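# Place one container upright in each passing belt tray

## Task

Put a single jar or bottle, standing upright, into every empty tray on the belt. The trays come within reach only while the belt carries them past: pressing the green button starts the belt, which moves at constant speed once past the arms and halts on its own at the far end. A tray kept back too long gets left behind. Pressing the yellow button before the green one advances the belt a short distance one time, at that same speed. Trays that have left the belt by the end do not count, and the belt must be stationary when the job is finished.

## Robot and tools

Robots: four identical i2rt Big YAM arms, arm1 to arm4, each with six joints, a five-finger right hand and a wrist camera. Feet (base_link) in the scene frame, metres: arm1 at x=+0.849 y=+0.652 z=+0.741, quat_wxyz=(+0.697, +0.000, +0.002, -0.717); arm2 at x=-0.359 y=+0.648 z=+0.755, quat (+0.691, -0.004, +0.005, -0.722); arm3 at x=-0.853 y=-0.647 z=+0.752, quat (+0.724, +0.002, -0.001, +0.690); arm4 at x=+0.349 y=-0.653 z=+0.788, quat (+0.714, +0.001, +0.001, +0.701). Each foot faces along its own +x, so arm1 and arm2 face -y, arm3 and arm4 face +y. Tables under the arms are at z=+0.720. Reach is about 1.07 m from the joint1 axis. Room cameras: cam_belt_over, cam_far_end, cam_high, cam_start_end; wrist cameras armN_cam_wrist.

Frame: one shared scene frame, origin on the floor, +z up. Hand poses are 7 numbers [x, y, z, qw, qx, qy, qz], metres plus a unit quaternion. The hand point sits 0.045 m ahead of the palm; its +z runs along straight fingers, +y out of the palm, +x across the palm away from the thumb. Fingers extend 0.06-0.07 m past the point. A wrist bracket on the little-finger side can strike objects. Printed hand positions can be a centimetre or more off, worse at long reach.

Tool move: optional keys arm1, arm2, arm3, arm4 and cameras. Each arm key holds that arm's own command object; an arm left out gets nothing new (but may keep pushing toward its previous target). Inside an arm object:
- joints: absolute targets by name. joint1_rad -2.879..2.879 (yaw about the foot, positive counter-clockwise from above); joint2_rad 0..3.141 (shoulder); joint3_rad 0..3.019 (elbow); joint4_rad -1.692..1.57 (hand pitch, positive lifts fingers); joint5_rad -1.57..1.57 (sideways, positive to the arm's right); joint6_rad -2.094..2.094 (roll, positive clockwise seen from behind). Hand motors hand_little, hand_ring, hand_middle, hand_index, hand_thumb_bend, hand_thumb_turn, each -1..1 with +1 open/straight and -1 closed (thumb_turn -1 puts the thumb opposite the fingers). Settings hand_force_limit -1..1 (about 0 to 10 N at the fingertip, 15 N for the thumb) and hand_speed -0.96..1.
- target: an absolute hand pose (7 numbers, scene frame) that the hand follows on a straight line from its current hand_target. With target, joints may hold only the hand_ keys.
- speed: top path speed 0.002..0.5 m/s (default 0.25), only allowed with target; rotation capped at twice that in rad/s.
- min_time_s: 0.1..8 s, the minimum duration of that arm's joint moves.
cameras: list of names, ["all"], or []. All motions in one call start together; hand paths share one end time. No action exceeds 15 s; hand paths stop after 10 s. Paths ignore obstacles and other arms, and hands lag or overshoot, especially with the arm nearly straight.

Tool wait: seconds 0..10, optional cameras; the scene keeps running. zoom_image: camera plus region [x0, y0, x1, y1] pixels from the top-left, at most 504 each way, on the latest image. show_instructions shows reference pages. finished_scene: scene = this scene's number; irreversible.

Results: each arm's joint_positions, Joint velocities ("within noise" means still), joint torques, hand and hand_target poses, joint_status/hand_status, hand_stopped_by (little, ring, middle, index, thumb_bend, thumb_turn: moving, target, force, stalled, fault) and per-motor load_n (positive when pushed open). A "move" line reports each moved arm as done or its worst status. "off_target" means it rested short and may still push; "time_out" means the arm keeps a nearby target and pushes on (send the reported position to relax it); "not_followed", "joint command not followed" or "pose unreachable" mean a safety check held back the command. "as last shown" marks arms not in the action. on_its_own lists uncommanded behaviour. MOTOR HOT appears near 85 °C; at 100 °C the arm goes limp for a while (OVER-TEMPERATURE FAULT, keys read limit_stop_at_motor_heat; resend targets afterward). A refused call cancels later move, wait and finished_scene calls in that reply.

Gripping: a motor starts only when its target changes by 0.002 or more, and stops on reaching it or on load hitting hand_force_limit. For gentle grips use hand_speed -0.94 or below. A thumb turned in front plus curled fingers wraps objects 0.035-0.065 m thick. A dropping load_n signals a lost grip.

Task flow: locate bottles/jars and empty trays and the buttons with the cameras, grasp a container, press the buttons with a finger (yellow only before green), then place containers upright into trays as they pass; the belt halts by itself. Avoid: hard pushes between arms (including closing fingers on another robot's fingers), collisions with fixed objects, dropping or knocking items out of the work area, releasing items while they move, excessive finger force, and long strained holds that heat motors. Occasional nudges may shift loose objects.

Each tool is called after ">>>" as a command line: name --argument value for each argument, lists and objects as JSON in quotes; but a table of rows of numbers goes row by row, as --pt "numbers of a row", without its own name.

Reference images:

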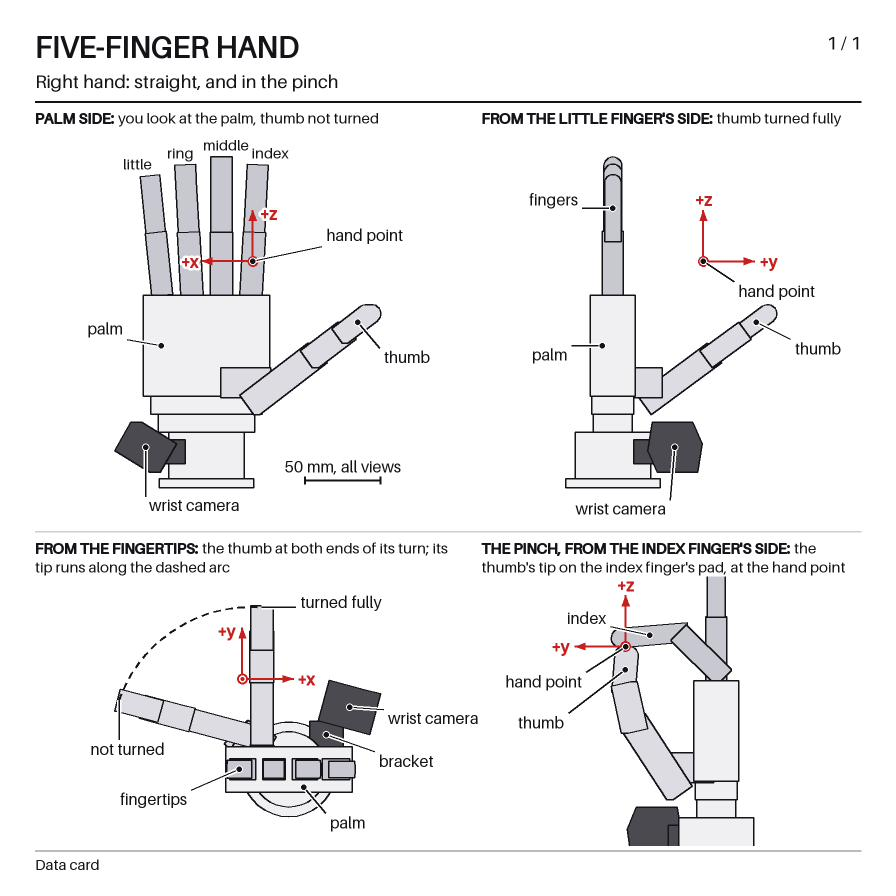

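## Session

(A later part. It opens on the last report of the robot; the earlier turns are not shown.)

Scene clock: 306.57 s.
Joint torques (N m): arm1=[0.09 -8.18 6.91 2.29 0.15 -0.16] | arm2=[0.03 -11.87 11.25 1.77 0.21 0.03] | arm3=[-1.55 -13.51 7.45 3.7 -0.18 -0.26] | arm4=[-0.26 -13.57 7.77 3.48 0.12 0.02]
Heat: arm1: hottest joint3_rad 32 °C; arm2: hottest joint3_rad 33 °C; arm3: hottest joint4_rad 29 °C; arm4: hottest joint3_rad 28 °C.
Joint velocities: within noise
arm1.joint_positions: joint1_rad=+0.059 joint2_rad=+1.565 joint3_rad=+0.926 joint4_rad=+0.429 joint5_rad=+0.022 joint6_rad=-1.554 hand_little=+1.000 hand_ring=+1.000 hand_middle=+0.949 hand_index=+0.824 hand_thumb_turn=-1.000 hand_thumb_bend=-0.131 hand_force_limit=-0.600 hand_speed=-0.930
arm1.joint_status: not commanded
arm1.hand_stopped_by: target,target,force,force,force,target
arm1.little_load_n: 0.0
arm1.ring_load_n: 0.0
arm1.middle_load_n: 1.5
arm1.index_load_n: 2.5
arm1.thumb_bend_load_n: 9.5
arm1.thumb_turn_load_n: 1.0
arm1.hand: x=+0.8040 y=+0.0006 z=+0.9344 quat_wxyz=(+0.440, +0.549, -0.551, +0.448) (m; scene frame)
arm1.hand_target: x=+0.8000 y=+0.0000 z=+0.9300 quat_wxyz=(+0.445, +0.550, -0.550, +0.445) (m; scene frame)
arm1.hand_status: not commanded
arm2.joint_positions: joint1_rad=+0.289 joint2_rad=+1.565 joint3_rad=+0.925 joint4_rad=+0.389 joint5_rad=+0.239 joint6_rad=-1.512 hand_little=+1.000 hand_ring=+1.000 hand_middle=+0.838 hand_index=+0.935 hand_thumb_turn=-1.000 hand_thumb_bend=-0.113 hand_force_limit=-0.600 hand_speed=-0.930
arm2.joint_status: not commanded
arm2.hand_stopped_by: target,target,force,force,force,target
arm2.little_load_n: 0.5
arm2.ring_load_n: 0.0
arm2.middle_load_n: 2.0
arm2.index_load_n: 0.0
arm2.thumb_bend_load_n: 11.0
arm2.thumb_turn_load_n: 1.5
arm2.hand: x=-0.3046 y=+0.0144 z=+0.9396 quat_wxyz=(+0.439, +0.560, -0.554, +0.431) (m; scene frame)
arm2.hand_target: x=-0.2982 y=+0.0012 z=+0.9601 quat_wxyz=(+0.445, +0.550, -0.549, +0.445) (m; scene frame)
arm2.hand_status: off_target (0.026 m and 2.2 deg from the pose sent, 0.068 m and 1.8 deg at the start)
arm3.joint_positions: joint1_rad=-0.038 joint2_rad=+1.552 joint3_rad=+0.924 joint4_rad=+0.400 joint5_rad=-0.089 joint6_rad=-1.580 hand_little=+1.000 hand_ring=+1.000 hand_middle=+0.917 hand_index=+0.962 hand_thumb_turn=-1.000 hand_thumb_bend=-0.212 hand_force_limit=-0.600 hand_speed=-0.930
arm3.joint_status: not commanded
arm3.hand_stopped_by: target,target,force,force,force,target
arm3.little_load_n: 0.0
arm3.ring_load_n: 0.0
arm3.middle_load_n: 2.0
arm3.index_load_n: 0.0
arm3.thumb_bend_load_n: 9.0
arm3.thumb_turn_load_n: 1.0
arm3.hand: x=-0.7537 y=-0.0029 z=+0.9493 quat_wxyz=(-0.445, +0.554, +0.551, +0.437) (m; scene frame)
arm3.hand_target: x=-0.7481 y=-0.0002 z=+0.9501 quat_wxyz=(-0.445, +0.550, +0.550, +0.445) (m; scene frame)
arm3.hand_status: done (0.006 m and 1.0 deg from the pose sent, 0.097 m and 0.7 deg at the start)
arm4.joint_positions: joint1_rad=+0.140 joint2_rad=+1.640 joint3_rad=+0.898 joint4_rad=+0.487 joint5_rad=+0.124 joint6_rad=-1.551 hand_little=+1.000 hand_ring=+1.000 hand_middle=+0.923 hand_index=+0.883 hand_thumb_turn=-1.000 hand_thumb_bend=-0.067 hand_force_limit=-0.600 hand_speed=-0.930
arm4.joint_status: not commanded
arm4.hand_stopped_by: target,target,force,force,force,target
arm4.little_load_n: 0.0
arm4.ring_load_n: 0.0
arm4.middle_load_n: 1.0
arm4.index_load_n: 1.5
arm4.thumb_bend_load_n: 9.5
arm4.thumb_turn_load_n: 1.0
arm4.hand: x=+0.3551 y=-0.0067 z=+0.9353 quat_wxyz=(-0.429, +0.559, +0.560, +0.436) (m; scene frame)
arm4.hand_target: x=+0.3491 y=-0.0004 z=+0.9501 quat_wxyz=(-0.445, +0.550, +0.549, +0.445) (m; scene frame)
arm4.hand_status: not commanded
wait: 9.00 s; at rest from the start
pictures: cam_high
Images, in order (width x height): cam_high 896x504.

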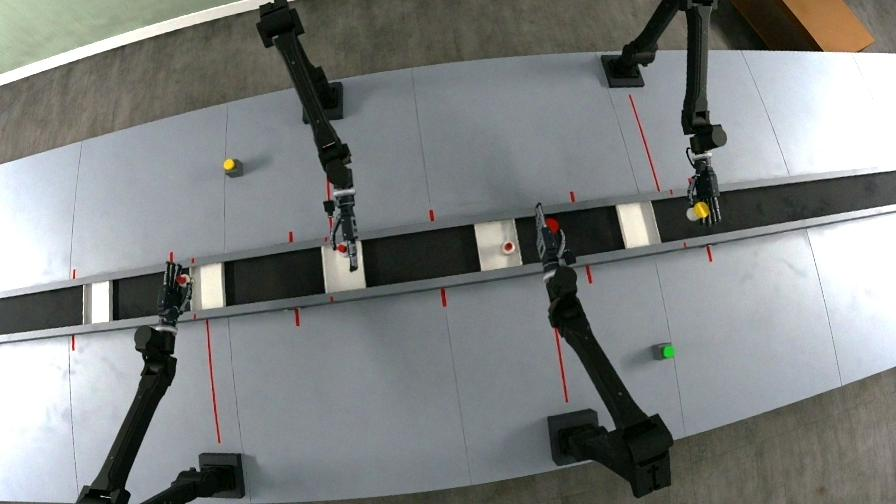

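>>> wait --seconds 2.6 --cameras '[]'

>>> move --arm1 '{"target": [0.905, 0.0, 0.800, 0.445, 0.5495, -0.5495, 0.445], "speed": 0.0836}' --cameras '["arm1_cam_wrist"]'

>>> move --arm1 '{"target": [0.995, 0.0, 0.800, 0.445, 0.5495, -0.5495, 0.445], "speed": 0.0527, "joints": {"hand_thumb_bend": 0.8, "hand_index": 1.0, "hand_middle": 1.0, "hand_speed": -0.5}}' --cameras '["arm1_cam_wrist"]'

>>> move --arm1 '{"target": [1.1, 0.12, 0.82, 0.445, 0.5495, -0.5495, 0.445], "speed": 0.08}' --cameras '["arm1_cam_wrist", "cam_high"]'

Scene clock: 309.67 s.
Joint torques (N m): arm1=[0.03 -8.23 6.91 2.3 0.14 -0.16] | arm2=[-0.38 -11.69 11.29 1.61 0.22 0.04] | arm3=[-1.67 -13.63 7.5 3.73 -0.14 -0.25] | arm4=[-0.26 -13.92 7.69 3.44 0.12 0.02]
Heat: arm1: hottest joint3_rad 32 °C; arm2: hottest joint3_rad 34 °C; arm3: hottest joint4_rad 29 °C; arm4: hottest joint3_rad 28 °C.
Joint velocities: within noise
arm1.joint_positions: joint1_rad=+0.059 joint2_rad=+1.565 joint3_rad=+0.926 joint4_rad=+0.429 joint5_rad=+0.022 joint6_rad=-1.554 hand_little=+1.000 hand_ring=+1.000 hand_middle=+0.949 hand_index=+0.824 hand_thumb_turn=-1.000 hand_thumb_bend=-0.131 hand_force_limit=-0.600 hand_speed=-0.930
arm1.joint_status: not commanded
arm1.hand_stopped_by: target,target,force,force,force,target
arm1.little_load_n: 0.0
arm1.ring_load_n: 0.0
arm1.middle_load_n: 1.0
arm1.index_load_n: 2.5
arm1.thumb_bend_load_n: 9.5
arm1.thumb_turn_load_n: 1.0
arm1.hand: x=+0.8040 y=+0.0006 z=+0.9344 quat_wxyz=(+0.440, +0.549, -0.551, +0.448) (m; scene frame)
arm1.hand_target: x=+0.8000 y=+0.0000 z=+0.9300 quat_wxyz=(+0.445, +0.550, -0.550, +0.445) (m; scene frame)
arm1.hand_status: not commanded
arm2.joint_positions: joint1_rad=+0.289 joint2_rad=+1.565 joint3_rad=+0.925 joint4_rad=+0.389 joint5_rad=+0.239 joint6_rad=-1.512 hand_little=+1.000 hand_ring=+1.000 hand_middle=+0.838 hand_index=+0.935 hand_thumb_turn=-1.000 hand_thumb_bend=-0.113 hand_force_limit=-0.600 hand_speed=-0.930
arm2.joint_status: not commanded
arm2.hand_stopped_by: target,target,force,force,force,target
arm2.little_load_n: 0.0
arm2.ring_load_n: 0.0
arm2.middle_load_n: 2.0
arm2.index_load_n: 0.5
arm2.thumb_bend_load_n: 11.0
arm2.thumb_turn_load_n: 2.0
arm2.hand: x=-0.3046 y=+0.0144 z=+0.9396 quat_wxyz=(+0.439, +0.560, -0.554, +0.431) (m; scene frame)
arm2.hand_target: x=-0.2982 y=+0.0012 z=+0.9601 quat_wxyz=(+0.445, +0.550, -0.549, +0.445) (m; scene frame)
arm2.hand_status: off_target (0.026 m and 2.2 deg from the pose sent, 0.068 m and 1.8 deg at the start)
arm3.joint_positions: joint1_rad=-0.038 joint2_rad=+1.552 joint3_rad=+0.924 joint4_rad=+0.400 joint5_rad=-0.089 joint6_rad=-1.580 hand_little=+1.000 hand_ring=+1.000 hand_middle=+0.917 hand_index=+0.962 hand_thumb_turn=-1.000 hand_thumb_bend=-0.212 hand_force_limit=-0.600 hand_speed=-0.930
arm3.joint_status: not commanded
arm3.hand_stopped_by: target,target,force,force,force,target
arm3.little_load_n: 0.0
arm3.ring_load_n: 0.0
arm3.middle_load_n: 2.0
arm3.index_load_n: 0.0
arm3.thumb_bend_load_n: 9.0
arm3.thumb_turn_load_n: 1.5
arm3.hand: x=-0.7537 y=-0.0029 z=+0.9493 quat_wxyz=(-0.445, +0.554, +0.551, +0.437) (m; scene frame)
arm3.hand_target: x=-0.7481 y=-0.0002 z=+0.9501 quat_wxyz=(-0.445, +0.550, +0.550, +0.445) (m; scene frame)
arm3.hand_status: done (0.006 m and 1.0 deg from the pose sent, 0.097 m and 0.7 deg at the start)
arm4.joint_positions: joint1_rad=+0.140 joint2_rad=+1.640 joint3_rad=+0.898 joint4_rad=+0.487 joint5_rad=+0.124 joint6_rad=-1.551 hand_little=+1.000 hand_ring=+1.000 hand_middle=+0.923 hand_index=+0.883 hand_thumb_turn=-1.000 hand_thumb_bend=-0.067 hand_force_limit=-0.600 hand_speed=-0.930
arm4.joint_status: not commanded
arm4.hand_stopped_by: target,target,force,force,force,target
arm4.little_load_n: 0.0
arm4.ring_load_n: 0.0
arm4.middle_load_n: 1.0
arm4.index_load_n: 1.5
arm4.thumb_bend_load_n: 9.5
arm4.thumb_turn_load_n: 1.0
arm4.hand: x=+0.3551 y=-0.0067 z=+0.9353 quat_wxyz=(-0.429, +0.559, +0.560, +0.436) (m; scene frame)
arm4.hand_target: x=+0.3491 y=-0.0004 z=+0.9501 quat_wxyz=(-0.445, +0.550, +0.549, +0.445) (m; scene frame)
arm4.hand_status: not commanded
wait: 2.60 s; at rest from the start
pictures: none
No camera images: "cameras" was empty.

Scene clock: 312.70 s.
Joint torques (N m): arm1=[0.79 -9.88 5.65 1.65 0.09 0.08] | arm2=[-0.15 -12.04 11.08 1.91 0.21 0.07] | arm3=[-1.96 -13.57 7.46 3.85 -0.15 -0.27] | arm4=[-0.03 -13.86 7.69 3.44 0.13 0.03]
Heat: arm1: hottest joint3_rad 32 °C; arm2: hottest joint3_rad 34 °C; arm3: hottest joint4_rad 29 °C; arm4: hottest joint3_rad 28 °C.
move: arm1 done
Joint velocities: within noise
arm1.joint_positions: joint1_rad=+0.268 joint2_rad=+1.875 joint3_rad=+0.878 joint4_rad=+0.790 joint5_rad=+0.239 joint6_rad=-1.533 hand_little=+1.000 hand_ring=+1.000 hand_middle=+0.949 hand_index=+0.824 hand_thumb_turn=-1.000 hand_thumb_bend=-0.131 hand_force_limit=-0.600 hand_speed=-0.930
arm1.joint_status: not commanded
arm1.hand_stopped_by: target,target,force,force,force,target
arm1.little_load_n: 0.0
arm1.ring_load_n: 0.0
arm1.middle_load_n: 1.0
arm1.index_load_n: 2.5
arm1.thumb_bend_load_n: 9.0
arm1.thumb_turn_load_n: 1.0
arm1.hand: x=+0.9006 y=+0.0009 z=+0.8059 quat_wxyz=(+0.451, +0.551, -0.546, +0.442) (m; scene frame)
arm1.hand_target: x=+0.9050 y=+0.0001 z=+0.8001 quat_wxyz=(+0.445, +0.550, -0.549, +0.445) (m; scene frame)
arm1.hand_status: done (0.007 m and 0.8 deg from the pose sent, 0.168 m and 0.7 deg at the start)
arm2, arm3, arm4: as last shown
arm2.thumb_bend_load_n: 11.5
arm3.little_load_n: 0.5
arm3.thumb_turn_load_n: 1.0
arm4.thumb_bend_load_n: 10.0
pictures: arm1_cam_wrist
Images, in order (width x height): arm1_cam_wrist 896x504.

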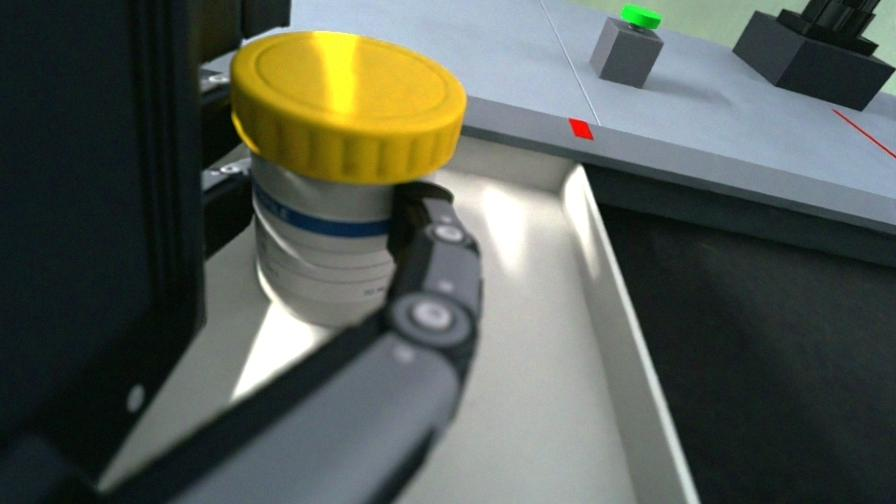

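Scene clock: 315.17 s.
Joint torques (N m): arm1=[0.73 -9.76 7.84 1.03 0.15 0.06] | arm2=[-0.32 -12.04 11.14 1.99 0.22 -0.03] | arm3=[-2.08 -13.45 7.57 3.66 -0.17 -0.24] | arm4=[-0.26 -13.86 7.71 3.48 0.12 0.01]
Heat: arm1: hottest joint3_rad 32 °C; arm2: hottest joint3_rad 34 °C; arm3: hottest joint4_rad 29 °C; arm4: hottest joint3_rad 28 °C.
move: arm1 off_target
Joint velocities: within noise
arm1.joint_positions: joint1_rad=+0.442 joint2_rad=+1.911 joint3_rad=+0.941 joint4_rad=+0.748 joint5_rad=+0.406 joint6_rad=-1.492 hand_little=+1.000 hand_ring=+1.000 hand_middle=+1.000 hand_index=+1.000 hand_thumb_turn=-1.000 hand_thumb_bend=+0.800 hand_force_limit=-0.600 hand_speed=-0.500
arm1.joint_status: all done
arm1.hand_stopped_by: target,target,target,target,target,target
arm1.little_load_n: 0.0
arm1.ring_load_n: 0.0
arm1.middle_load_n: 0.0
arm1.index_load_n: 0.0
arm1.thumb_bend_load_n: 0.0
arm1.thumb_turn_load_n: 0.5
arm1.hand: x=+0.9883 y=+0.0090 z=+0.8033 quat_wxyz=(+0.449, +0.552, -0.546, +0.442) (m; scene frame)
arm1.hand_target: x=+0.9950 y=+0.0004 z=+0.8002 quat_wxyz=(+0.445, +0.550, -0.549, +0.445) (m; scene frame)
arm1.hand_status: off_target (0.012 m and 0.7 deg from the pose sent, 0.095 m and 0.8 deg at the start)
arm2, arm3, arm4: as last shown
arm2.thumb_bend_load_n: 11.0
arm2.thumb_turn_load_n: 1.5
arm3.little_load_n: 0.0
arm3.index_load_n: 0.5
arm4.middle_load_n: 1.5
arm4.thumb_bend_load_n: 9.5
pictures: arm1_cam_wrist
Images, in order (width x height): arm1_cam_wrist 896x504.

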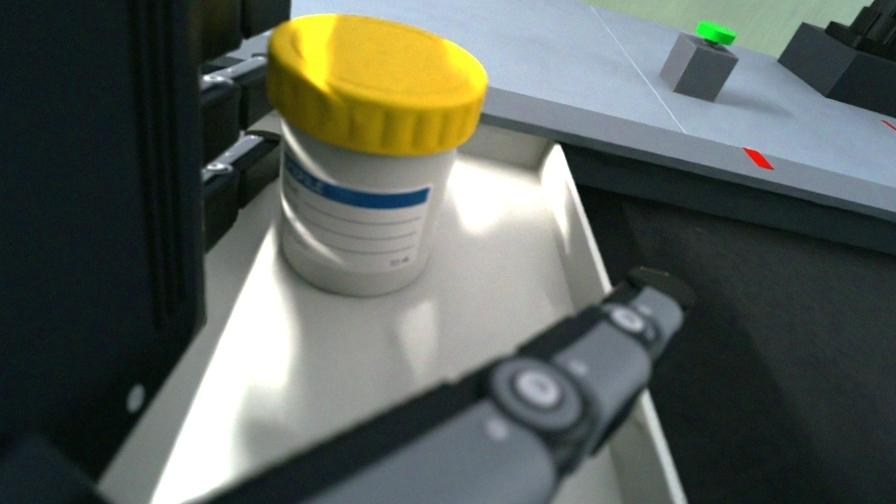

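Scene clock: 317.70 s.
Joint torques (N m): arm1=[0.79 -10.58 4.77 0.98 0.32 0.09] | arm2=[-0.44 -11.75 11.32 1.62 0.13 -0.04] | arm3=[-2.08 -13.45 7.56 3.82 -0.16 -0.24] | arm4=[-0.03 -13.74 7.64 3.38 0.12 0.01]
Heat: arm1: hottest joint3_rad 31 °C; arm2: hottest joint3_rad 34 °C; arm3: hottest joint4_rad 29 °C; arm4: hottest joint3_rad 28 °C.
move: arm1 done
Joint velocities: within noise
arm1.joint_positions: joint1_rad=+0.756 joint2_rad=+1.811 joint3_rad=+0.855 joint4_rad=+0.694 joint5_rad=+0.710 joint6_rad=-1.404 hand_little=+1.000 hand_ring=+1.000 hand_middle=+1.000 hand_index=+1.000 hand_thumb_turn=-1.000 hand_thumb_bend=+0.800 hand_force_limit=-0.600 hand_speed=-0.500
arm1.joint_status: not commanded
arm1.hand_stopped_by: target,target,target,target,target,target
arm1.little_load_n: 0.0
arm1.ring_load_n: 0.0
arm1.middle_load_n: 0.0
arm1.index_load_n: 0.0
arm1.thumb_bend_load_n: 0.0
arm1.thumb_turn_load_n: 0.5
arm1.hand: x=+1.1005 y=+0.1158 z=+0.8216 quat_wxyz=(+0.449, +0.550, -0.545, +0.445) (m; scene frame)
arm1.hand_target: x=+1.1000 y=+0.1199 z=+0.8202 quat_wxyz=(+0.445, +0.549, -0.549, +0.445) (m; scene frame)
arm1.hand_status: done (0.005 m and 0.7 deg from the pose sent, 0.158 m and 0.7 deg at the start)
arm2, arm3, arm4: as last shown
arm2.thumb_turn_load_n: 2.0
arm3.index_load_n: 0.0
arm4.middle_load_n: 1.0
pictures: arm1_cam_wrist, cam_high
Images, in order (width x height): arm1_cam_wrist 896x504, cam_high 896x504.

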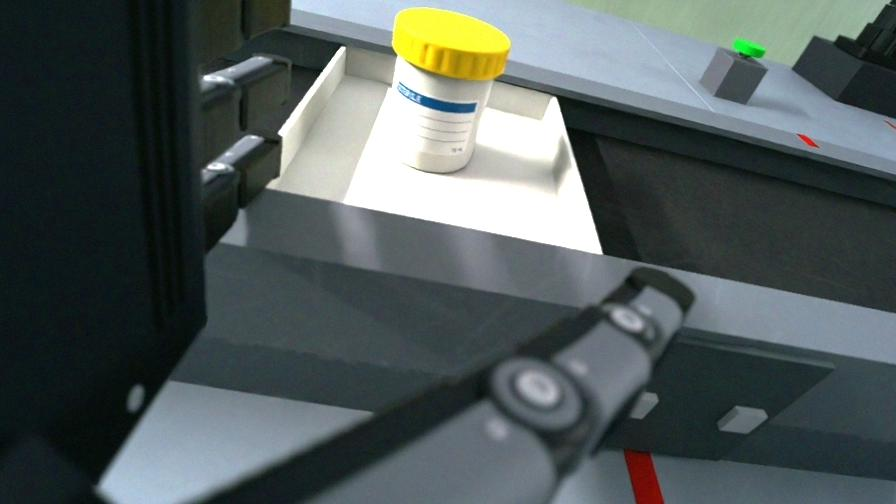

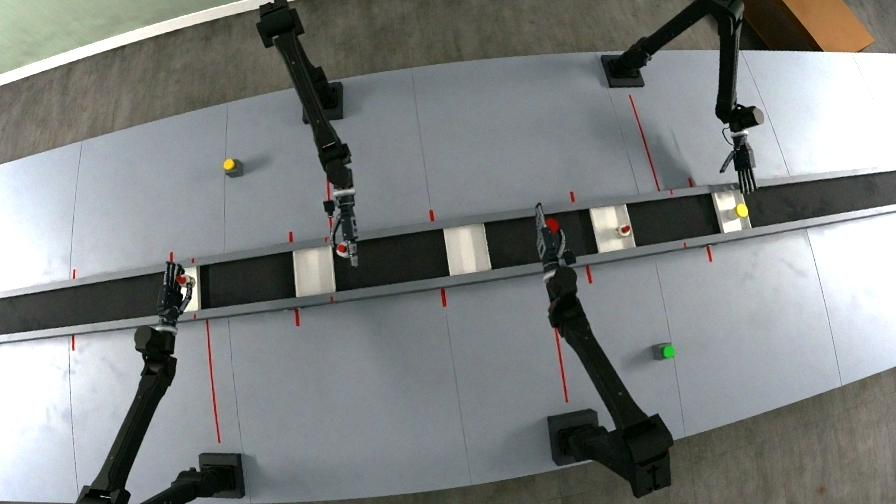

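>>> wait --seconds 1.9 --cameras '[]'

>>> move --arm3 '{"target": [-0.641, 0.0, 0.800, -0.445, 0.5495, 0.5495, 0.445], "speed": 0.092}' --arm2 '{"target": [-0.191, 0.0, 0.800, 0.445, 0.5495, -0.5495, 0.445], "speed": 0.096}' --arm1 '{"target": [1.1, 0.2, 0.95, 0.445, 0.5495, -0.5495, 0.445], "speed": 0.1}' --cameras '["arm2_cam_wrist", "arm3_cam_wrist"]'

>>> move --arm3 '{"target": [-0.534, 0.0, 0.800, -0.445, 0.5495, 0.5495, 0.445], "speed": 0.0535, "joints": {"hand_thumb_bend": 0.8, "hand_index": 1.0, "hand_middle": 1.0, "hand_speed": -0.5}}' --arm2 '{"target": [-0.084, 0.0, 0.800, 0.445, 0.5495, -0.5495, 0.445], "speed": 0.0535, "joints": {"hand_thumb_bend": 0.8, "hand_index": 1.0, "hand_middle": 1.0, "hand_speed": -0.5}}' --arm4 '{"target": [0.456, 0.0, 0.800, -0.445, 0.5495, 0.5495, 0.445], "speed": 0.092}' --cameras '["arm2_cam_wrist", "arm3_cam_wrist", "arm4_cam_wrist"]'

>>> move --arm3 '{"target": [-0.427, -0.12, 0.82, -0.445, 0.5495, 0.5495, 0.445], "speed": 0.081}' --arm2 '{"target": [0.023, 0.12, 0.82, 0.445, 0.5495, -0.5495, 0.445], "speed": 0.081}' --arm4 '{"target": [0.563, 0.0, 0.800, -0.445, 0.5495, 0.5495, 0.445], "speed": 0.0535, "joints": {"hand_thumb_bend": 0.8, "hand_index": 1.0, "hand_middle": 1.0, "hand_speed": -0.5}}' --cameras '["arm2_cam_wrist", "arm3_cam_wrist", "arm4_cam_wrist"]'

>>> move --arm3 '{"target": [-0.427, -0.2, 0.92, -0.445, 0.5495, 0.5495, 0.445], "speed": 0.1}' --arm2 '{"target": [0.023, 0.2, 0.92, 0.445, 0.5495, -0.5495, 0.445], "speed": 0.1}' --arm4 '{"target": [0.67, -0.12, 0.82, -0.445, 0.5495, 0.5495, 0.445], "speed": 0.081}' --cameras '["arm4_cam_wrist", "cam_high"]'

Scene clock: 321.20 s.
Joint torques (N m): arm1=[0.79 -10.52 4.77 0.99 0.32 0.09] | arm2=[-0.38 -11.87 11.26 1.85 0.18 0.04] | arm3=[-1.73 -13.86 7.43 3.73 -0.18 -0.25] | arm4=[-0.26 -13.8 7.68 3.43 0.12 0.01]
Heat: arm1: hottest joint3_rad 31 °C; arm2: hottest joint3_rad 34 °C; arm3: hottest joint4_rad 29 °C; arm4: hottest joint3_rad 28 °C.
Joint velocities: within noise
arm1.joint_positions: joint1_rad=+0.756 joint2_rad=+1.811 joint3_rad=+0.855 joint4_rad=+0.694 joint5_rad=+0.710 joint6_rad=-1.403 hand_little=+1.000 hand_ring=+1.000 hand_middle=+1.000 hand_index=+1.000 hand_thumb_turn=-1.000 hand_thumb_bend=+0.800 hand_force_limit=-0.600 hand_speed=-0.500
arm1.joint_status: not commanded
arm1.hand_stopped_by: target,target,target,target,target,target
arm1.little_load_n: 0.0
arm1.ring_load_n: 0.0
arm1.middle_load_n: 0.0
arm1.index_load_n: 0.0
arm1.thumb_bend_load_n: 0.0
arm1.thumb_turn_load_n: 0.0
arm1.hand: x=+1.1005 y=+0.1158 z=+0.8216 quat_wxyz=(+0.449, +0.550, -0.546, +0.446) (m; scene frame)
arm1.hand_target: x=+1.1000 y=+0.1199 z=+0.8201 quat_wxyz=(+0.445, +0.549, -0.549, +0.445) (m; scene frame)
arm1.hand_status: done (0.005 m and 0.6 deg from the pose sent, 0.158 m and 0.7 deg at the start)
arm2.joint_positions: joint1_rad=+0.289 joint2_rad=+1.565 joint3_rad=+0.925 joint4_rad=+0.389 joint5_rad=+0.239 joint6_rad=-1.512 hand_little=+1.000 hand_ring=+1.000 hand_middle=+0.838 hand_index=+0.935 hand_thumb_turn=-1.000 hand_thumb_bend=-0.113 hand_force_limit=-0.600 hand_speed=-0.930
arm2.joint_status: not commanded
arm2.hand_stopped_by: target,target,force,force,force,target
arm2.little_load_n: 0.0
arm2.ring_load_n: 0.0
arm2.middle_load_n: 2.0
arm2.index_load_n: 0.0
arm2.thumb_bend_load_n: 11.0
arm2.thumb_turn_load_n: 1.5
arm2.hand: x=-0.3046 y=+0.0144 z=+0.9396 quat_wxyz=(+0.439, +0.560, -0.554, +0.431) (m; scene frame)
arm2.hand_target: x=-0.2982 y=+0.0012 z=+0.9601 quat_wxyz=(+0.445, +0.550, -0.549, +0.445) (m; scene frame)
arm2.hand_status: not commanded
arm3.joint_positions: joint1_rad=-0.038 joint2_rad=+1.552 joint3_rad=+0.924 joint4_rad=+0.400 joint5_rad=-0.089 joint6_rad=-1.580 hand_little=+1.000 hand_ring=+1.000 hand_middle=+0.917 hand_index=+0.962 hand_thumb_turn=-1.000 hand_thumb_bend=-0.212 hand_force_limit=-0.600 hand_speed=-0.930
arm3.joint_status: not commanded
arm3.hand_stopped_by: target,target,force,force,force,target
arm3.little_load_n: 0.0
arm3.ring_load_n: -0.5
arm3.middle_load_n: 2.0
arm3.index_load_n: 0.0
arm3.thumb_bend_load_n: 9.0
arm3.thumb_turn_load_n: 1.0
arm3.hand: x=-0.7537 y=-0.0029 z=+0.9493 quat_wxyz=(-0.445, +0.554, +0.551, +0.437) (m; scene frame)
arm3.hand_target: x=-0.7481 y=-0.0002 z=+0.9501 quat_wxyz=(-0.445, +0.550, +0.550, +0.445) (m; scene frame)
arm3.hand_status: not commanded
arm4.joint_positions: joint1_rad=+0.140 joint2_rad=+1.640 joint3_rad=+0.898 joint4_rad=+0.487 joint5_rad=+0.124 joint6_rad=-1.551 hand_little=+1.000 hand_ring=+1.000 hand_middle=+0.923 hand_index=+0.883 hand_thumb_turn=-1.000 hand_thumb_bend=-0.067 hand_force_limit=-0.600 hand_speed=-0.930
arm4.joint_status: not commanded
arm4.hand_stopped_by: target,target,force,force,force,target
arm4.little_load_n: 0.0
arm4.ring_load_n: 0.0
arm4.middle_load_n: 1.0
arm4.index_load_n: 1.5
arm4.thumb_bend_load_n: 9.5
arm4.thumb_turn_load_n: 0.5
arm4.hand: x=+0.3551 y=-0.0067 z=+0.9353 quat_wxyz=(-0.429, +0.559, +0.560, +0.436) (m; scene frame)
arm4.hand_target: x=+0.3491 y=-0.0004 z=+0.9501 quat_wxyz=(-0.445, +0.550, +0.549, +0.445) (m; scene frame)
arm4.hand_status: not commanded
wait: 1.90 s; at rest from the start
pictures: none
No camera images: "cameras" was empty.

Scene clock: 324.13 s.
Joint torques (N m): arm1=[1.08 -6.89 7.38 1.03 0.41 0.09] | arm2=[0.21 -12.57 7.41 1.7 0.11 -0.03] | arm3=[-1.85 -12.75 6.5 2.76 -0.13 -0.13] | arm4=[-0.32 -13.74 7.65 3.45 0.13 0.02]
Heat: arm1: hottest joint3_rad 31 °C; arm2: hottest joint3_rad 34 °C; arm3: hottest joint4_rad 29 °C; arm4: hottest joint3_rad 28 °C.
move: arm1 done; arm2 done; arm3 off_target
Joint velocities: within noise
arm1.joint_positions: joint1_rad=+0.883 joint2_rad=+1.397 joint3_rad=+0.803 joint4_rad=+0.284 joint5_rad=+0.835 joint6_rad=-1.350 hand_little=+1.000 hand_ring=+1.000 hand_middle=+1.000 hand_index=+1.000 hand_thumb_turn=-1.000 hand_thumb_bend=+0.800 hand_force_limit=-0.600 hand_speed=-0.500
arm1.joint_status: not commanded
arm1.hand_stopped_by: target,target,target,target,target,target
arm1.little_load_n: 0.0
arm1.ring_load_n: 0.0
arm1.middle_load_n: 0.0
arm1.index_load_n: 0.0
arm1.thumb_bend_load_n: 0.0
arm1.thumb_turn_load_n: 0.0
arm1.hand: x=+1.0968 y=+0.1974 z=+0.9487 quat_wxyz=(+0.449, +0.552, -0.547, +0.441) (m; scene frame)
arm1.hand_target: x=+1.0999 y=+0.2000 z=+0.9499 quat_wxyz=(+0.445, +0.550, -0.549, +0.445) (m; scene frame)
arm1.hand_status: done (0.004 m and 0.8 deg from the pose sent, 0.154 m and 0.6 deg at the start)
arm2.joint_positions: joint1_rad=+0.499 joint2_rad=+1.945 joint3_rad=+0.966 joint4_rad=+0.754 joint5_rad=+0.441 joint6_rad=-1.460 hand_little=+1.000 hand_ring=+1.000 hand_middle=+0.838 hand_index=+0.935 hand_thumb_turn=-1.000 hand_thumb_bend=-0.113 hand_force_limit=-0.600 hand_speed=-0.930
arm2.joint_status: not commanded
arm2.hand_stopped_by: target,target,force,force,force,target
arm2.little_load_n: 0.0
arm2.ring_load_n: 0.0
arm2.middle_load_n: 2.0
arm2.index_load_n: 1.0
arm2.thumb_bend_load_n: 11.0
arm2.thumb_turn_load_n: 2.0
arm2.hand: x=-0.1942 y=+0.0067 z=+0.8058 quat_wxyz=(+0.445, +0.549, -0.548, +0.446) (m; scene frame)
arm2.hand_target: x=-0.1910 y=+0.0003 z=+0.8002 quat_wxyz=(+0.445, +0.549, -0.549, +0.445) (m; scene frame)
arm2.hand_status: done (0.009 m and 0.2 deg from the pose sent, 0.181 m and 2.2 deg at the start)
arm3.joint_positions: joint1_rad=-0.258 joint2_rad=+1.885 joint3_rad=+0.885 joint4_rad=+0.806 joint5_rad=-0.306 joint6_rad=-1.642 hand_little=+1.000 hand_ring=+1.000 hand_middle=+0.917 hand_index=+0.962 hand_thumb_turn=-1.000 hand_thumb_bend=-0.212 hand_force_limit=-0.600 hand_speed=-0.930
arm3.joint_status: not commanded
arm3.hand_stopped_by: target,target,force,force,force,target
arm3.little_load_n: 0.0
arm3.ring_load_n: 0.0
arm3.middle_load_n: 2.0
arm3.index_load_n: -0.5
arm3.thumb_bend_load_n: 9.0
arm3.thumb_turn_load_n: 0.0
arm3.hand: x=-0.6472 y=-0.0017 z=+0.8229 quat_wxyz=(-0.451, +0.539, +0.547, +0.454) (m; scene frame)
arm3.hand_target: x=-0.6413 y=-0.0012 z=+0.8004 quat_wxyz=(-0.445, +0.550, +0.549, +0.445) (m; scene frame)
arm3.hand_status: off_target (0.024 m and 1.8 deg from the pose sent, 0.187 m and 1.1 deg at the start)
arm4: as last shown
arm4.thumb_turn_load_n: 1.0
pictures: arm2_cam_wrist, arm3_cam_wrist
Images, in order (width x height): arm2_cam_wrist 896x504, arm3_cam_wrist 896x504.

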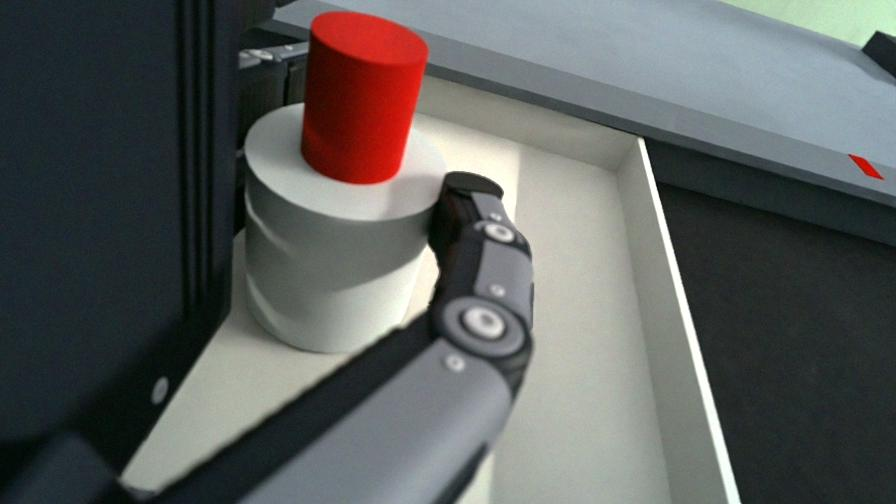

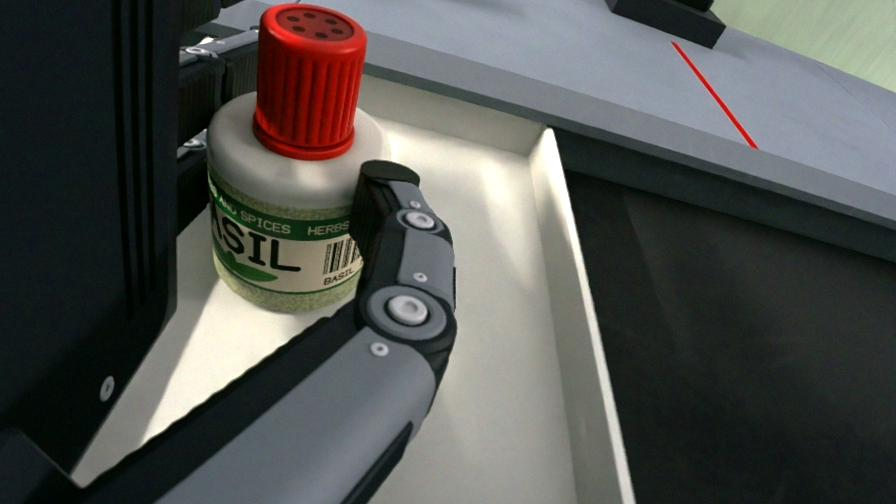

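Scene clock: 327.10 s.
Joint torques (N m): arm1=[1.03 -6.83 7.38 1.03 0.41 0.09] | arm2=[-0.38 -14.74 8.55 1.09 0.11 0.01] | arm3=[-1.96 -15.03 7.28 1.88 -0.12 -0.22] | arm4=[-1.14 -13.22 5.89 2.41 -0.29 -0.09]
Heat: arm1: hottest joint3_rad 31 °C; arm2: hottest joint3_rad 34 °C; arm3: hottest joint4_rad 29 °C; arm4: hottest joint3_rad 28 °C.
move: arm2 off_target; arm3 off_target; arm4 done
Joint velocities: within noise
arm1: as last shown
arm2.joint_positions: joint1_rad=+0.666 joint2_rad=+2.026 joint3_rad=+1.135 joint4_rad=+0.647 joint5_rad=+0.607 joint6_rad=-1.417 hand_little=+1.000 hand_ring=+1.000 hand_middle=+1.000 hand_index=+1.000 hand_thumb_turn=-1.000 hand_thumb_bend=+0.800 hand_force_limit=-0.600 hand_speed=-0.500
arm2.joint_status: all done
arm2.hand_stopped_by: target,target,target,target,target,target
arm2.little_load_n: 0.0
arm2.ring_load_n: 0.0
arm2.middle_load_n: 0.0
arm2.index_load_n: 0.0
arm2.thumb_bend_load_n: 0.0
arm2.thumb_turn_load_n: 0.0
arm2.hand: x=-0.0915 y=+0.0070 z=+0.8065 quat_wxyz=(+0.447, +0.548, -0.548, +0.447) (m; scene frame)
arm2.hand_target: x=-0.0843 y=+0.0004 z=+0.8000 quat_wxyz=(+0.445, +0.550, -0.549, +0.445) (m; scene frame)
arm2.hand_status: off_target (0.012 m and 0.4 deg from the pose sent, 0.111 m and 0.2 deg at the start)
arm3.joint_positions: joint1_rad=-0.452 joint2_rad=+1.952 joint3_rad=+1.009 joint4_rad=+0.740 joint5_rad=-0.496 joint6_rad=-1.681 hand_little=+1.000 hand_ring=+1.000 hand_middle=+1.000 hand_index=+1.000 hand_thumb_turn=-1.000 hand_thumb_bend=+0.800 hand_force_limit=-0.600 hand_speed=-0.500
arm3.joint_status: all done
arm3.hand_stopped_by: target,target,target,target,target,target
arm3.little_load_n: 0.0
arm3.ring_load_n: 0.0
arm3.middle_load_n: 0.0
arm3.index_load_n: -1.0
arm3.thumb_bend_load_n: -0.5
arm3.thumb_turn_load_n: 0.0
arm3.hand: x=-0.5418 y=-0.0026 z=+0.8231 quat_wxyz=(-0.453, +0.537, +0.546, +0.457) (m; scene frame)
arm3.hand_target: x=-0.5348 y=-0.0013 z=+0.8003 quat_wxyz=(-0.445, +0.549, +0.549, +0.445) (m; scene frame)
arm3.hand_status: off_target (0.025 m and 2.2 deg from the pose sent, 0.116 m and 1.8 deg at the start)
arm4.joint_positions: joint1_rad=-0.078 joint2_rad=+1.976 joint3_rad=+0.837 joint4_rad=+0.928 joint5_rad=-0.091 joint6_rad=-1.589 hand_little=+1.000 hand_ring=+1.000 hand_middle=+0.923 hand_index=+0.883 hand_thumb_turn=-1.000 hand_thumb_bend=-0.067 hand_force_limit=-0.600 hand_speed=-0.930
arm4.joint_status: not commanded
arm4.hand_stopped_by: target,target,force,force,force,target
arm4.little_load_n: 0.0
arm4.ring_load_n: 0.0
arm4.middle_load_n: 1.0
arm4.index_load_n: 0.0
arm4.thumb_bend_load_n: 9.5
arm4.thumb_turn_load_n: 1.0
arm4.hand: x=+0.4554 y=-0.0057 z=+0.8048 quat_wxyz=(-0.445, +0.552, +0.548, +0.444) (m; scene frame)
arm4.hand_target: x=+0.4561 y=-0.0002 z=+0.8002 quat_wxyz=(-0.445, +0.550, +0.549, +0.445) (m; scene frame)
arm4.hand_status: done (0.007 m and 0.3 deg from the pose sent, 0.169 m and 2.7 deg at the start)
pictures: arm2_cam_wrist, arm3_cam_wrist, arm4_cam_wrist
Images, in order (width x height): arm2_cam_wrist 896x504, arm3_cam_wrist 896x504, arm4_cam_wrist 896x504.

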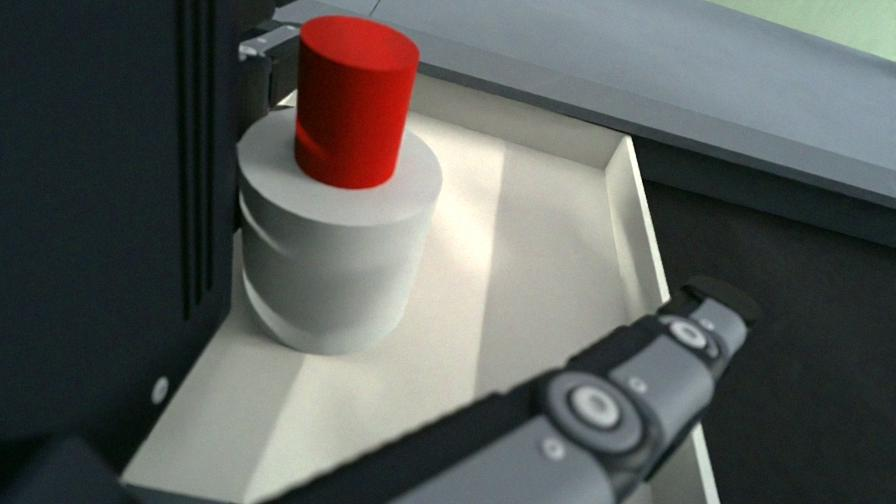

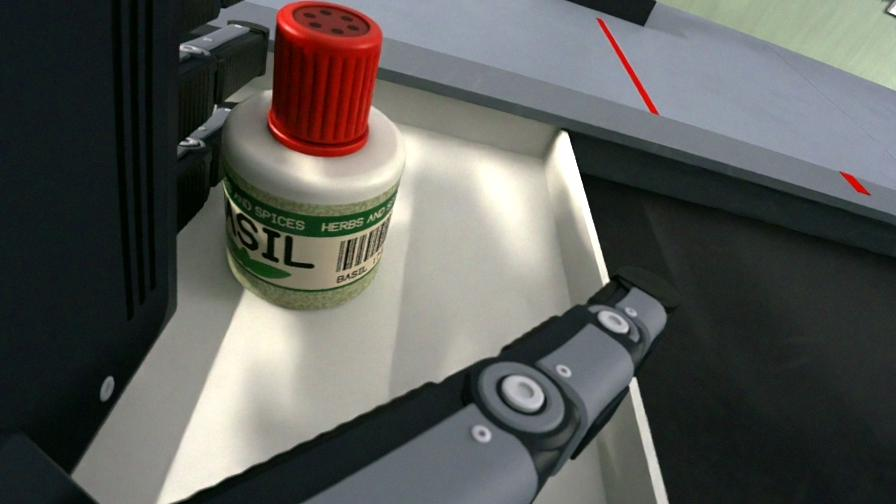

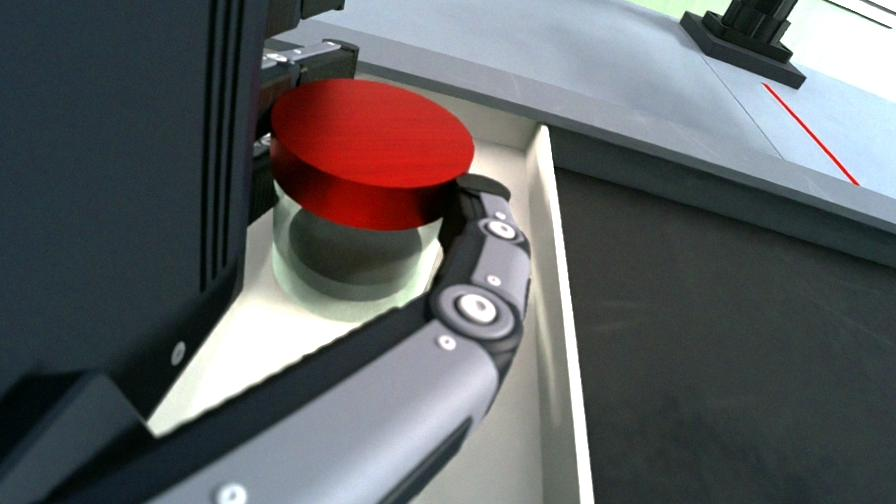

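Scene clock: 329.97 s.
Joint torques (N m): arm1=[1.08 -6.89 7.39 1.03 0.41 0.09] | arm2=[0.73 -17.85 6.45 0.75 -0.13 0.03] | arm3=[-2.78 -17.26 4.38 1.39 -0.12 -0.29] | arm4=[-1.14 -14.51 6.41 1.32 -0.22 -0.09]
Heat: arm1: hottest joint3_rad 31 °C; arm2: hottest joint3_rad 34 °C; arm3: hottest joint4_rad 29 °C; arm4: hottest joint3_rad 28 °C.
move: arm2 off_target; arm3 off_target; arm4 done
Joint velocities: within noise
arm1: as last shown
arm2.joint_positions: joint1_rad=+0.937 joint2_rad=+1.980 joint3_rad=+1.135 joint4_rad=+0.542 joint5_rad=+0.886 joint6_rad=-1.313 hand_little=+1.000 hand_ring=+1.000 hand_middle=+1.000 hand_index=+1.000 hand_thumb_turn=-1.000 hand_thumb_bend=+0.800 hand_force_limit=-0.600 hand_speed=-0.500
arm2.joint_status: not commanded
arm2.hand_stopped_by: target,target,target,target,target,target
arm2.little_load_n: 0.0
arm2.ring_load_n: 0.0
arm2.middle_load_n: 0.0
arm2.index_load_n: -0.5
arm2.thumb_bend_load_n: 0.0
arm2.thumb_turn_load_n: 0.5
arm2.hand: x=+0.0148 y=+0.1132 z=+0.8240 quat_wxyz=(+0.452, +0.539, -0.553, +0.448) (m; scene frame)
arm2.hand_target: x=+0.0228 y=+0.1200 z=+0.8201 quat_wxyz=(+0.445, +0.549, -0.549, +0.445) (m; scene frame)
arm2.hand_status: off_target (0.011 m and 1.5 deg from the pose sent, 0.161 m and 0.4 deg at the start)
arm3.joint_positions: joint1_rad=-0.747 joint2_rad=+1.887 joint3_rad=+0.969 joint4_rad=+0.661 joint5_rad=-0.794 joint6_rad=-1.778 hand_little=+1.000 hand_ring=+1.000 hand_middle=+1.000 hand_index=+1.000 hand_thumb_turn=-1.000 hand_thumb_bend=+0.800 hand_force_limit=-0.600 hand_speed=-0.500
arm3.joint_status: not commanded
arm3.hand_stopped_by: target,target,target,target,target,target
arm3.little_load_n: 0.0
arm3.ring_load_n: 0.0
arm3.middle_load_n: 0.0
arm3.index_load_n: 0.0
arm3.thumb_bend_load_n: 0.0
arm3.thumb_turn_load_n: 0.0
arm3.hand: x=-0.4318 y=-0.1053 z=+0.8376 quat_wxyz=(-0.453, +0.532, +0.552, +0.456) (m; scene frame)
arm3.hand_target: x=-0.4274 y=-0.1199 z=+0.8202 quat_wxyz=(-0.445, +0.550, +0.549, +0.445) (m; scene frame)
arm3.hand_status: off_target (0.023 m and 2.6 deg from the pose sent, 0.164 m and 2.2 deg at the start)
arm4.joint_positions: joint1_rad=-0.293 joint2_rad=+2.009 joint3_rad=+0.898 joint4_rad=+0.903 joint5_rad=-0.307 joint6_rad=-1.635 hand_little=+1.000 hand_ring=+1.000 hand_middle=+1.000 hand_index=+1.000 hand_thumb_turn=-1.000 hand_thumb_bend=+0.800 hand_force_limit=-0.600 hand_speed=-0.500
arm4.joint_status: all done
arm4.hand_stopped_by: target,target,target,target,target,target
arm4.little_load_n: 0.0
arm4.ring_load_n: 0.0
arm4.middle_load_n: 0.0
arm4.index_load_n: -1.0
arm4.thumb_bend_load_n: 0.0
arm4.thumb_turn_load_n: 0.0
arm4.hand: x=+0.5582 y=-0.0054 z=+0.8049 quat_wxyz=(-0.449, +0.547, +0.547, +0.447) (m; scene frame)
arm4.hand_target: x=+0.5628 y=-0.0003 z=+0.8000 quat_wxyz=(-0.445, +0.549, +0.549, +0.445) (m; scene frame)
arm4.hand_status: done (0.009 m and 0.6 deg from the pose sent, 0.108 m and 0.3 deg at the start)
pictures: arm2_cam_wrist, arm3_cam_wrist, arm4_cam_wrist
Images, in order (width x height): arm2_cam_wrist 896x504, arm3_cam_wrist 896x504, arm4_cam_wrist 896x504.

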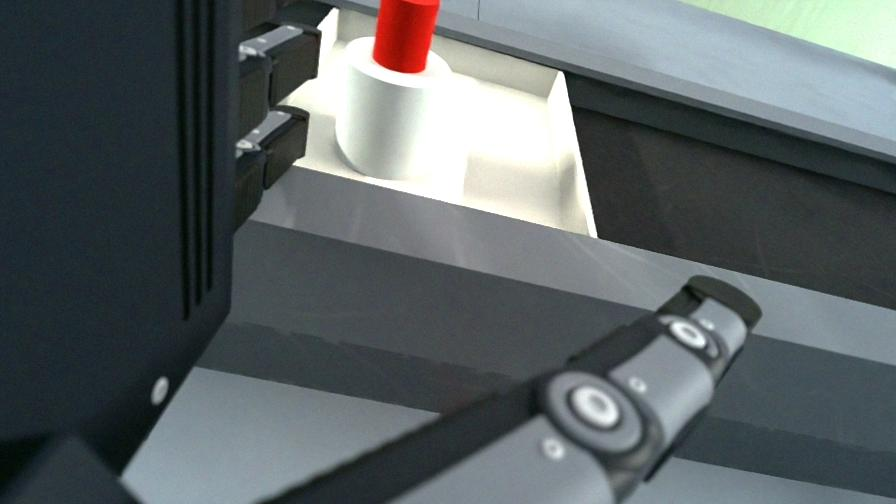

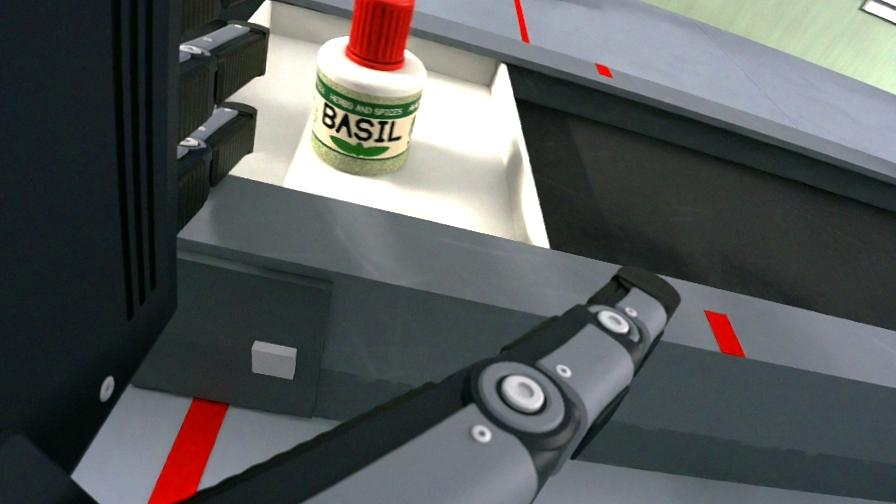

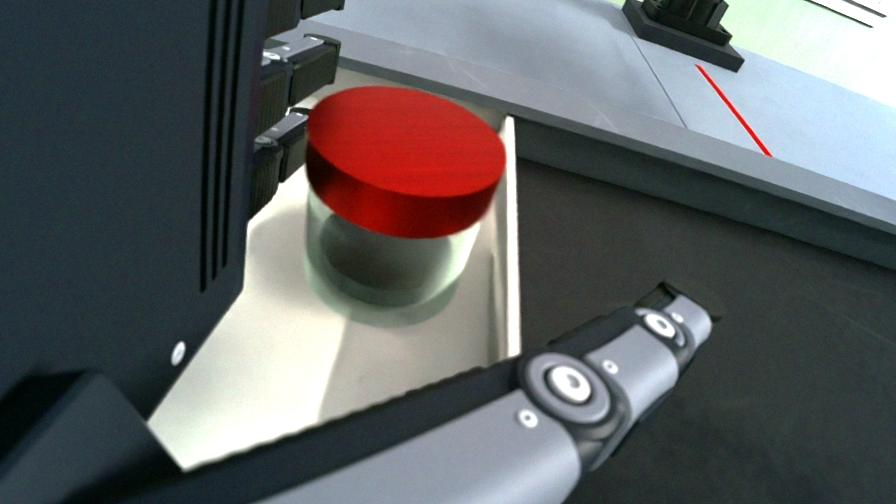

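Scene clock: 332.57 s.
Joint torques (N m): arm1=[1.03 -6.89 7.38 1.03 0.41 0.09] | arm2=[-0.44 -16.38 7.17 1.36 0.4 0.05] | arm3=[-2.2 -14.74 6.24 1.96 -0.37 -0.23] | arm4=[-1.61 -14.33 4.03 1.07 -0.26 -0.12]
Heat: arm1: hottest joint3_rad 31 °C; arm2: hottest joint3_rad 34 °C; arm3: hottest joint4_rad 29 °C; arm4: hottest joint3_rad 28 °C.
move: arm2 off_target; arm3 done; arm4 done
Joint velocities: within noise
arm1: as last shown
arm2.joint_positions: joint1_rad=+1.069 joint2_rad=+1.723 joint3_rad=+1.060 joint4_rad=+0.262 joint5_rad=+0.990 joint6_rad=-1.238 hand_little=+1.000 hand_ring=+1.000 hand_middle=+1.000 hand_index=+1.000 hand_thumb_turn=-1.000 hand_thumb_bend=+0.800 hand_force_limit=-0.600 hand_speed=-0.500
arm2.joint_status: not commanded
arm2.hand_stopped_by: target,target,target,target,target,target
arm2.little_load_n: 0.0
arm2.ring_load_n: 0.0
arm2.middle_load_n: 0.0
arm2.index_load_n: 0.0
arm2.thumb_bend_load_n: 0.0
arm2.thumb_turn_load_n: 0.0
arm2.hand: x=+0.0224 y=+0.1966 z=+0.9088 quat_wxyz=(+0.448, +0.556, -0.547, +0.437) (m; scene frame)
arm2.hand_target: x=+0.0230 y=+0.2000 z=+0.9198 quat_wxyz=(+0.445, +0.550, -0.549, +0.445) (m; scene frame)
arm2.hand_status: off_target (0.012 m and 1.2 deg from the pose sent, 0.130 m and 1.5 deg at the start)
arm3.joint_positions: joint1_rad=-0.882 joint2_rad=+1.581 joint3_rad=+0.877 joint4_rad=+0.357 joint5_rad=-0.909 joint6_rad=-1.845 hand_little=+1.000 hand_ring=+1.000 hand_middle=+1.000 hand_index=+1.000 hand_thumb_turn=-1.000 hand_thumb_bend=+0.800 hand_force_limit=-0.600 hand_speed=-0.500
arm3.joint_status: not commanded
arm3.hand_stopped_by: target,target,target,target,target,target
arm3.little_load_n: 0.0
arm3.ring_load_n: 0.0
arm3.middle_load_n: 0.0
arm3.index_load_n: 0.0
arm3.thumb_bend_load_n: 0.0
arm3.thumb_turn_load_n: 0.0
arm3.hand: x=-0.4300 y=-0.1924 z=+0.9186 quat_wxyz=(-0.449, +0.548, +0.550, +0.443) (m; scene frame)
arm3.hand_target: x=-0.4271 y=-0.1998 z=+0.9200 quat_wxyz=(-0.445, +0.549, +0.549, +0.445) (m; scene frame)
arm3.hand_status: done (0.008 m and 0.6 deg from the pose sent, 0.126 m and 2.6 deg at the start)
arm4.joint_positions: joint1_rad=-0.612 joint2_rad=+1.893 joint3_rad=+0.752 joint4_rad=+0.900 joint5_rad=-0.623 joint6_rad=-1.717 hand_little=+1.000 hand_ring=+1.000 hand_middle=+1.000 hand_index=+1.000 hand_thumb_turn=-1.000 hand_thumb_bend=+0.800 hand_force_limit=-0.600 hand_speed=-0.500
arm4.joint_status: not commanded
arm4.hand_stopped_by: target,target,target,target,target,target
arm4.little_load_n: 0.0
arm4.ring_load_n: 0.0
arm4.middle_load_n: 0.0
arm4.index_load_n: 0.0
arm4.thumb_bend_load_n: 0.0
arm4.thumb_turn_load_n: 0.5
arm4.hand: x=+0.6667 y=-0.1146 z=+0.8220 quat_wxyz=(-0.450, +0.544, +0.549, +0.448) (m; scene frame)
arm4.hand_target: x=+0.6699 y=-0.1200 z=+0.8200 quat_wxyz=(-0.445, +0.549, +0.549, +0.445) (m; scene frame)
arm4.hand_status: done (0.007 m and 0.9 deg from the pose sent, 0.161 m and 0.6 deg at the start)
pictures: arm4_cam_wrist, cam_high
Images, in order (width x height): arm4_cam_wrist 896x504, cam_high 896x504.

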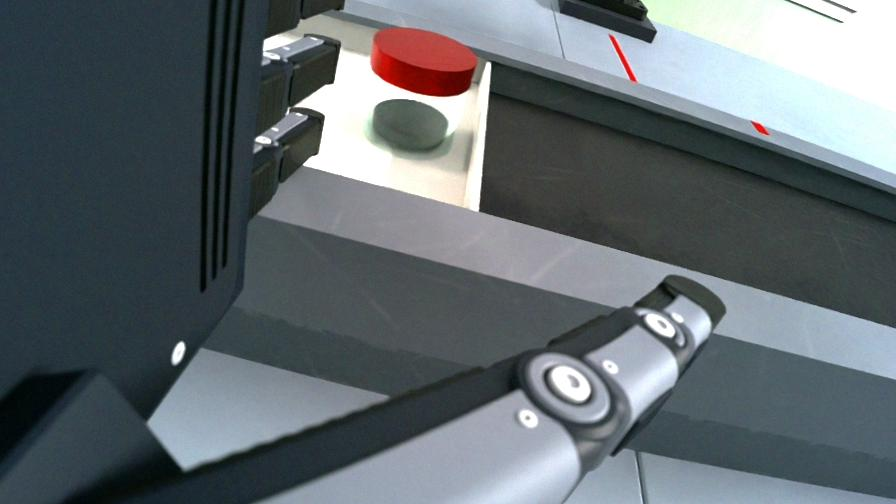

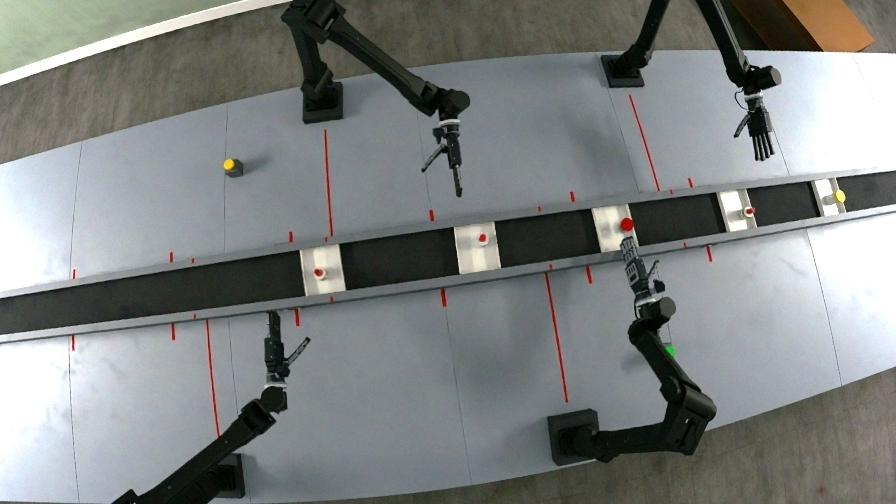

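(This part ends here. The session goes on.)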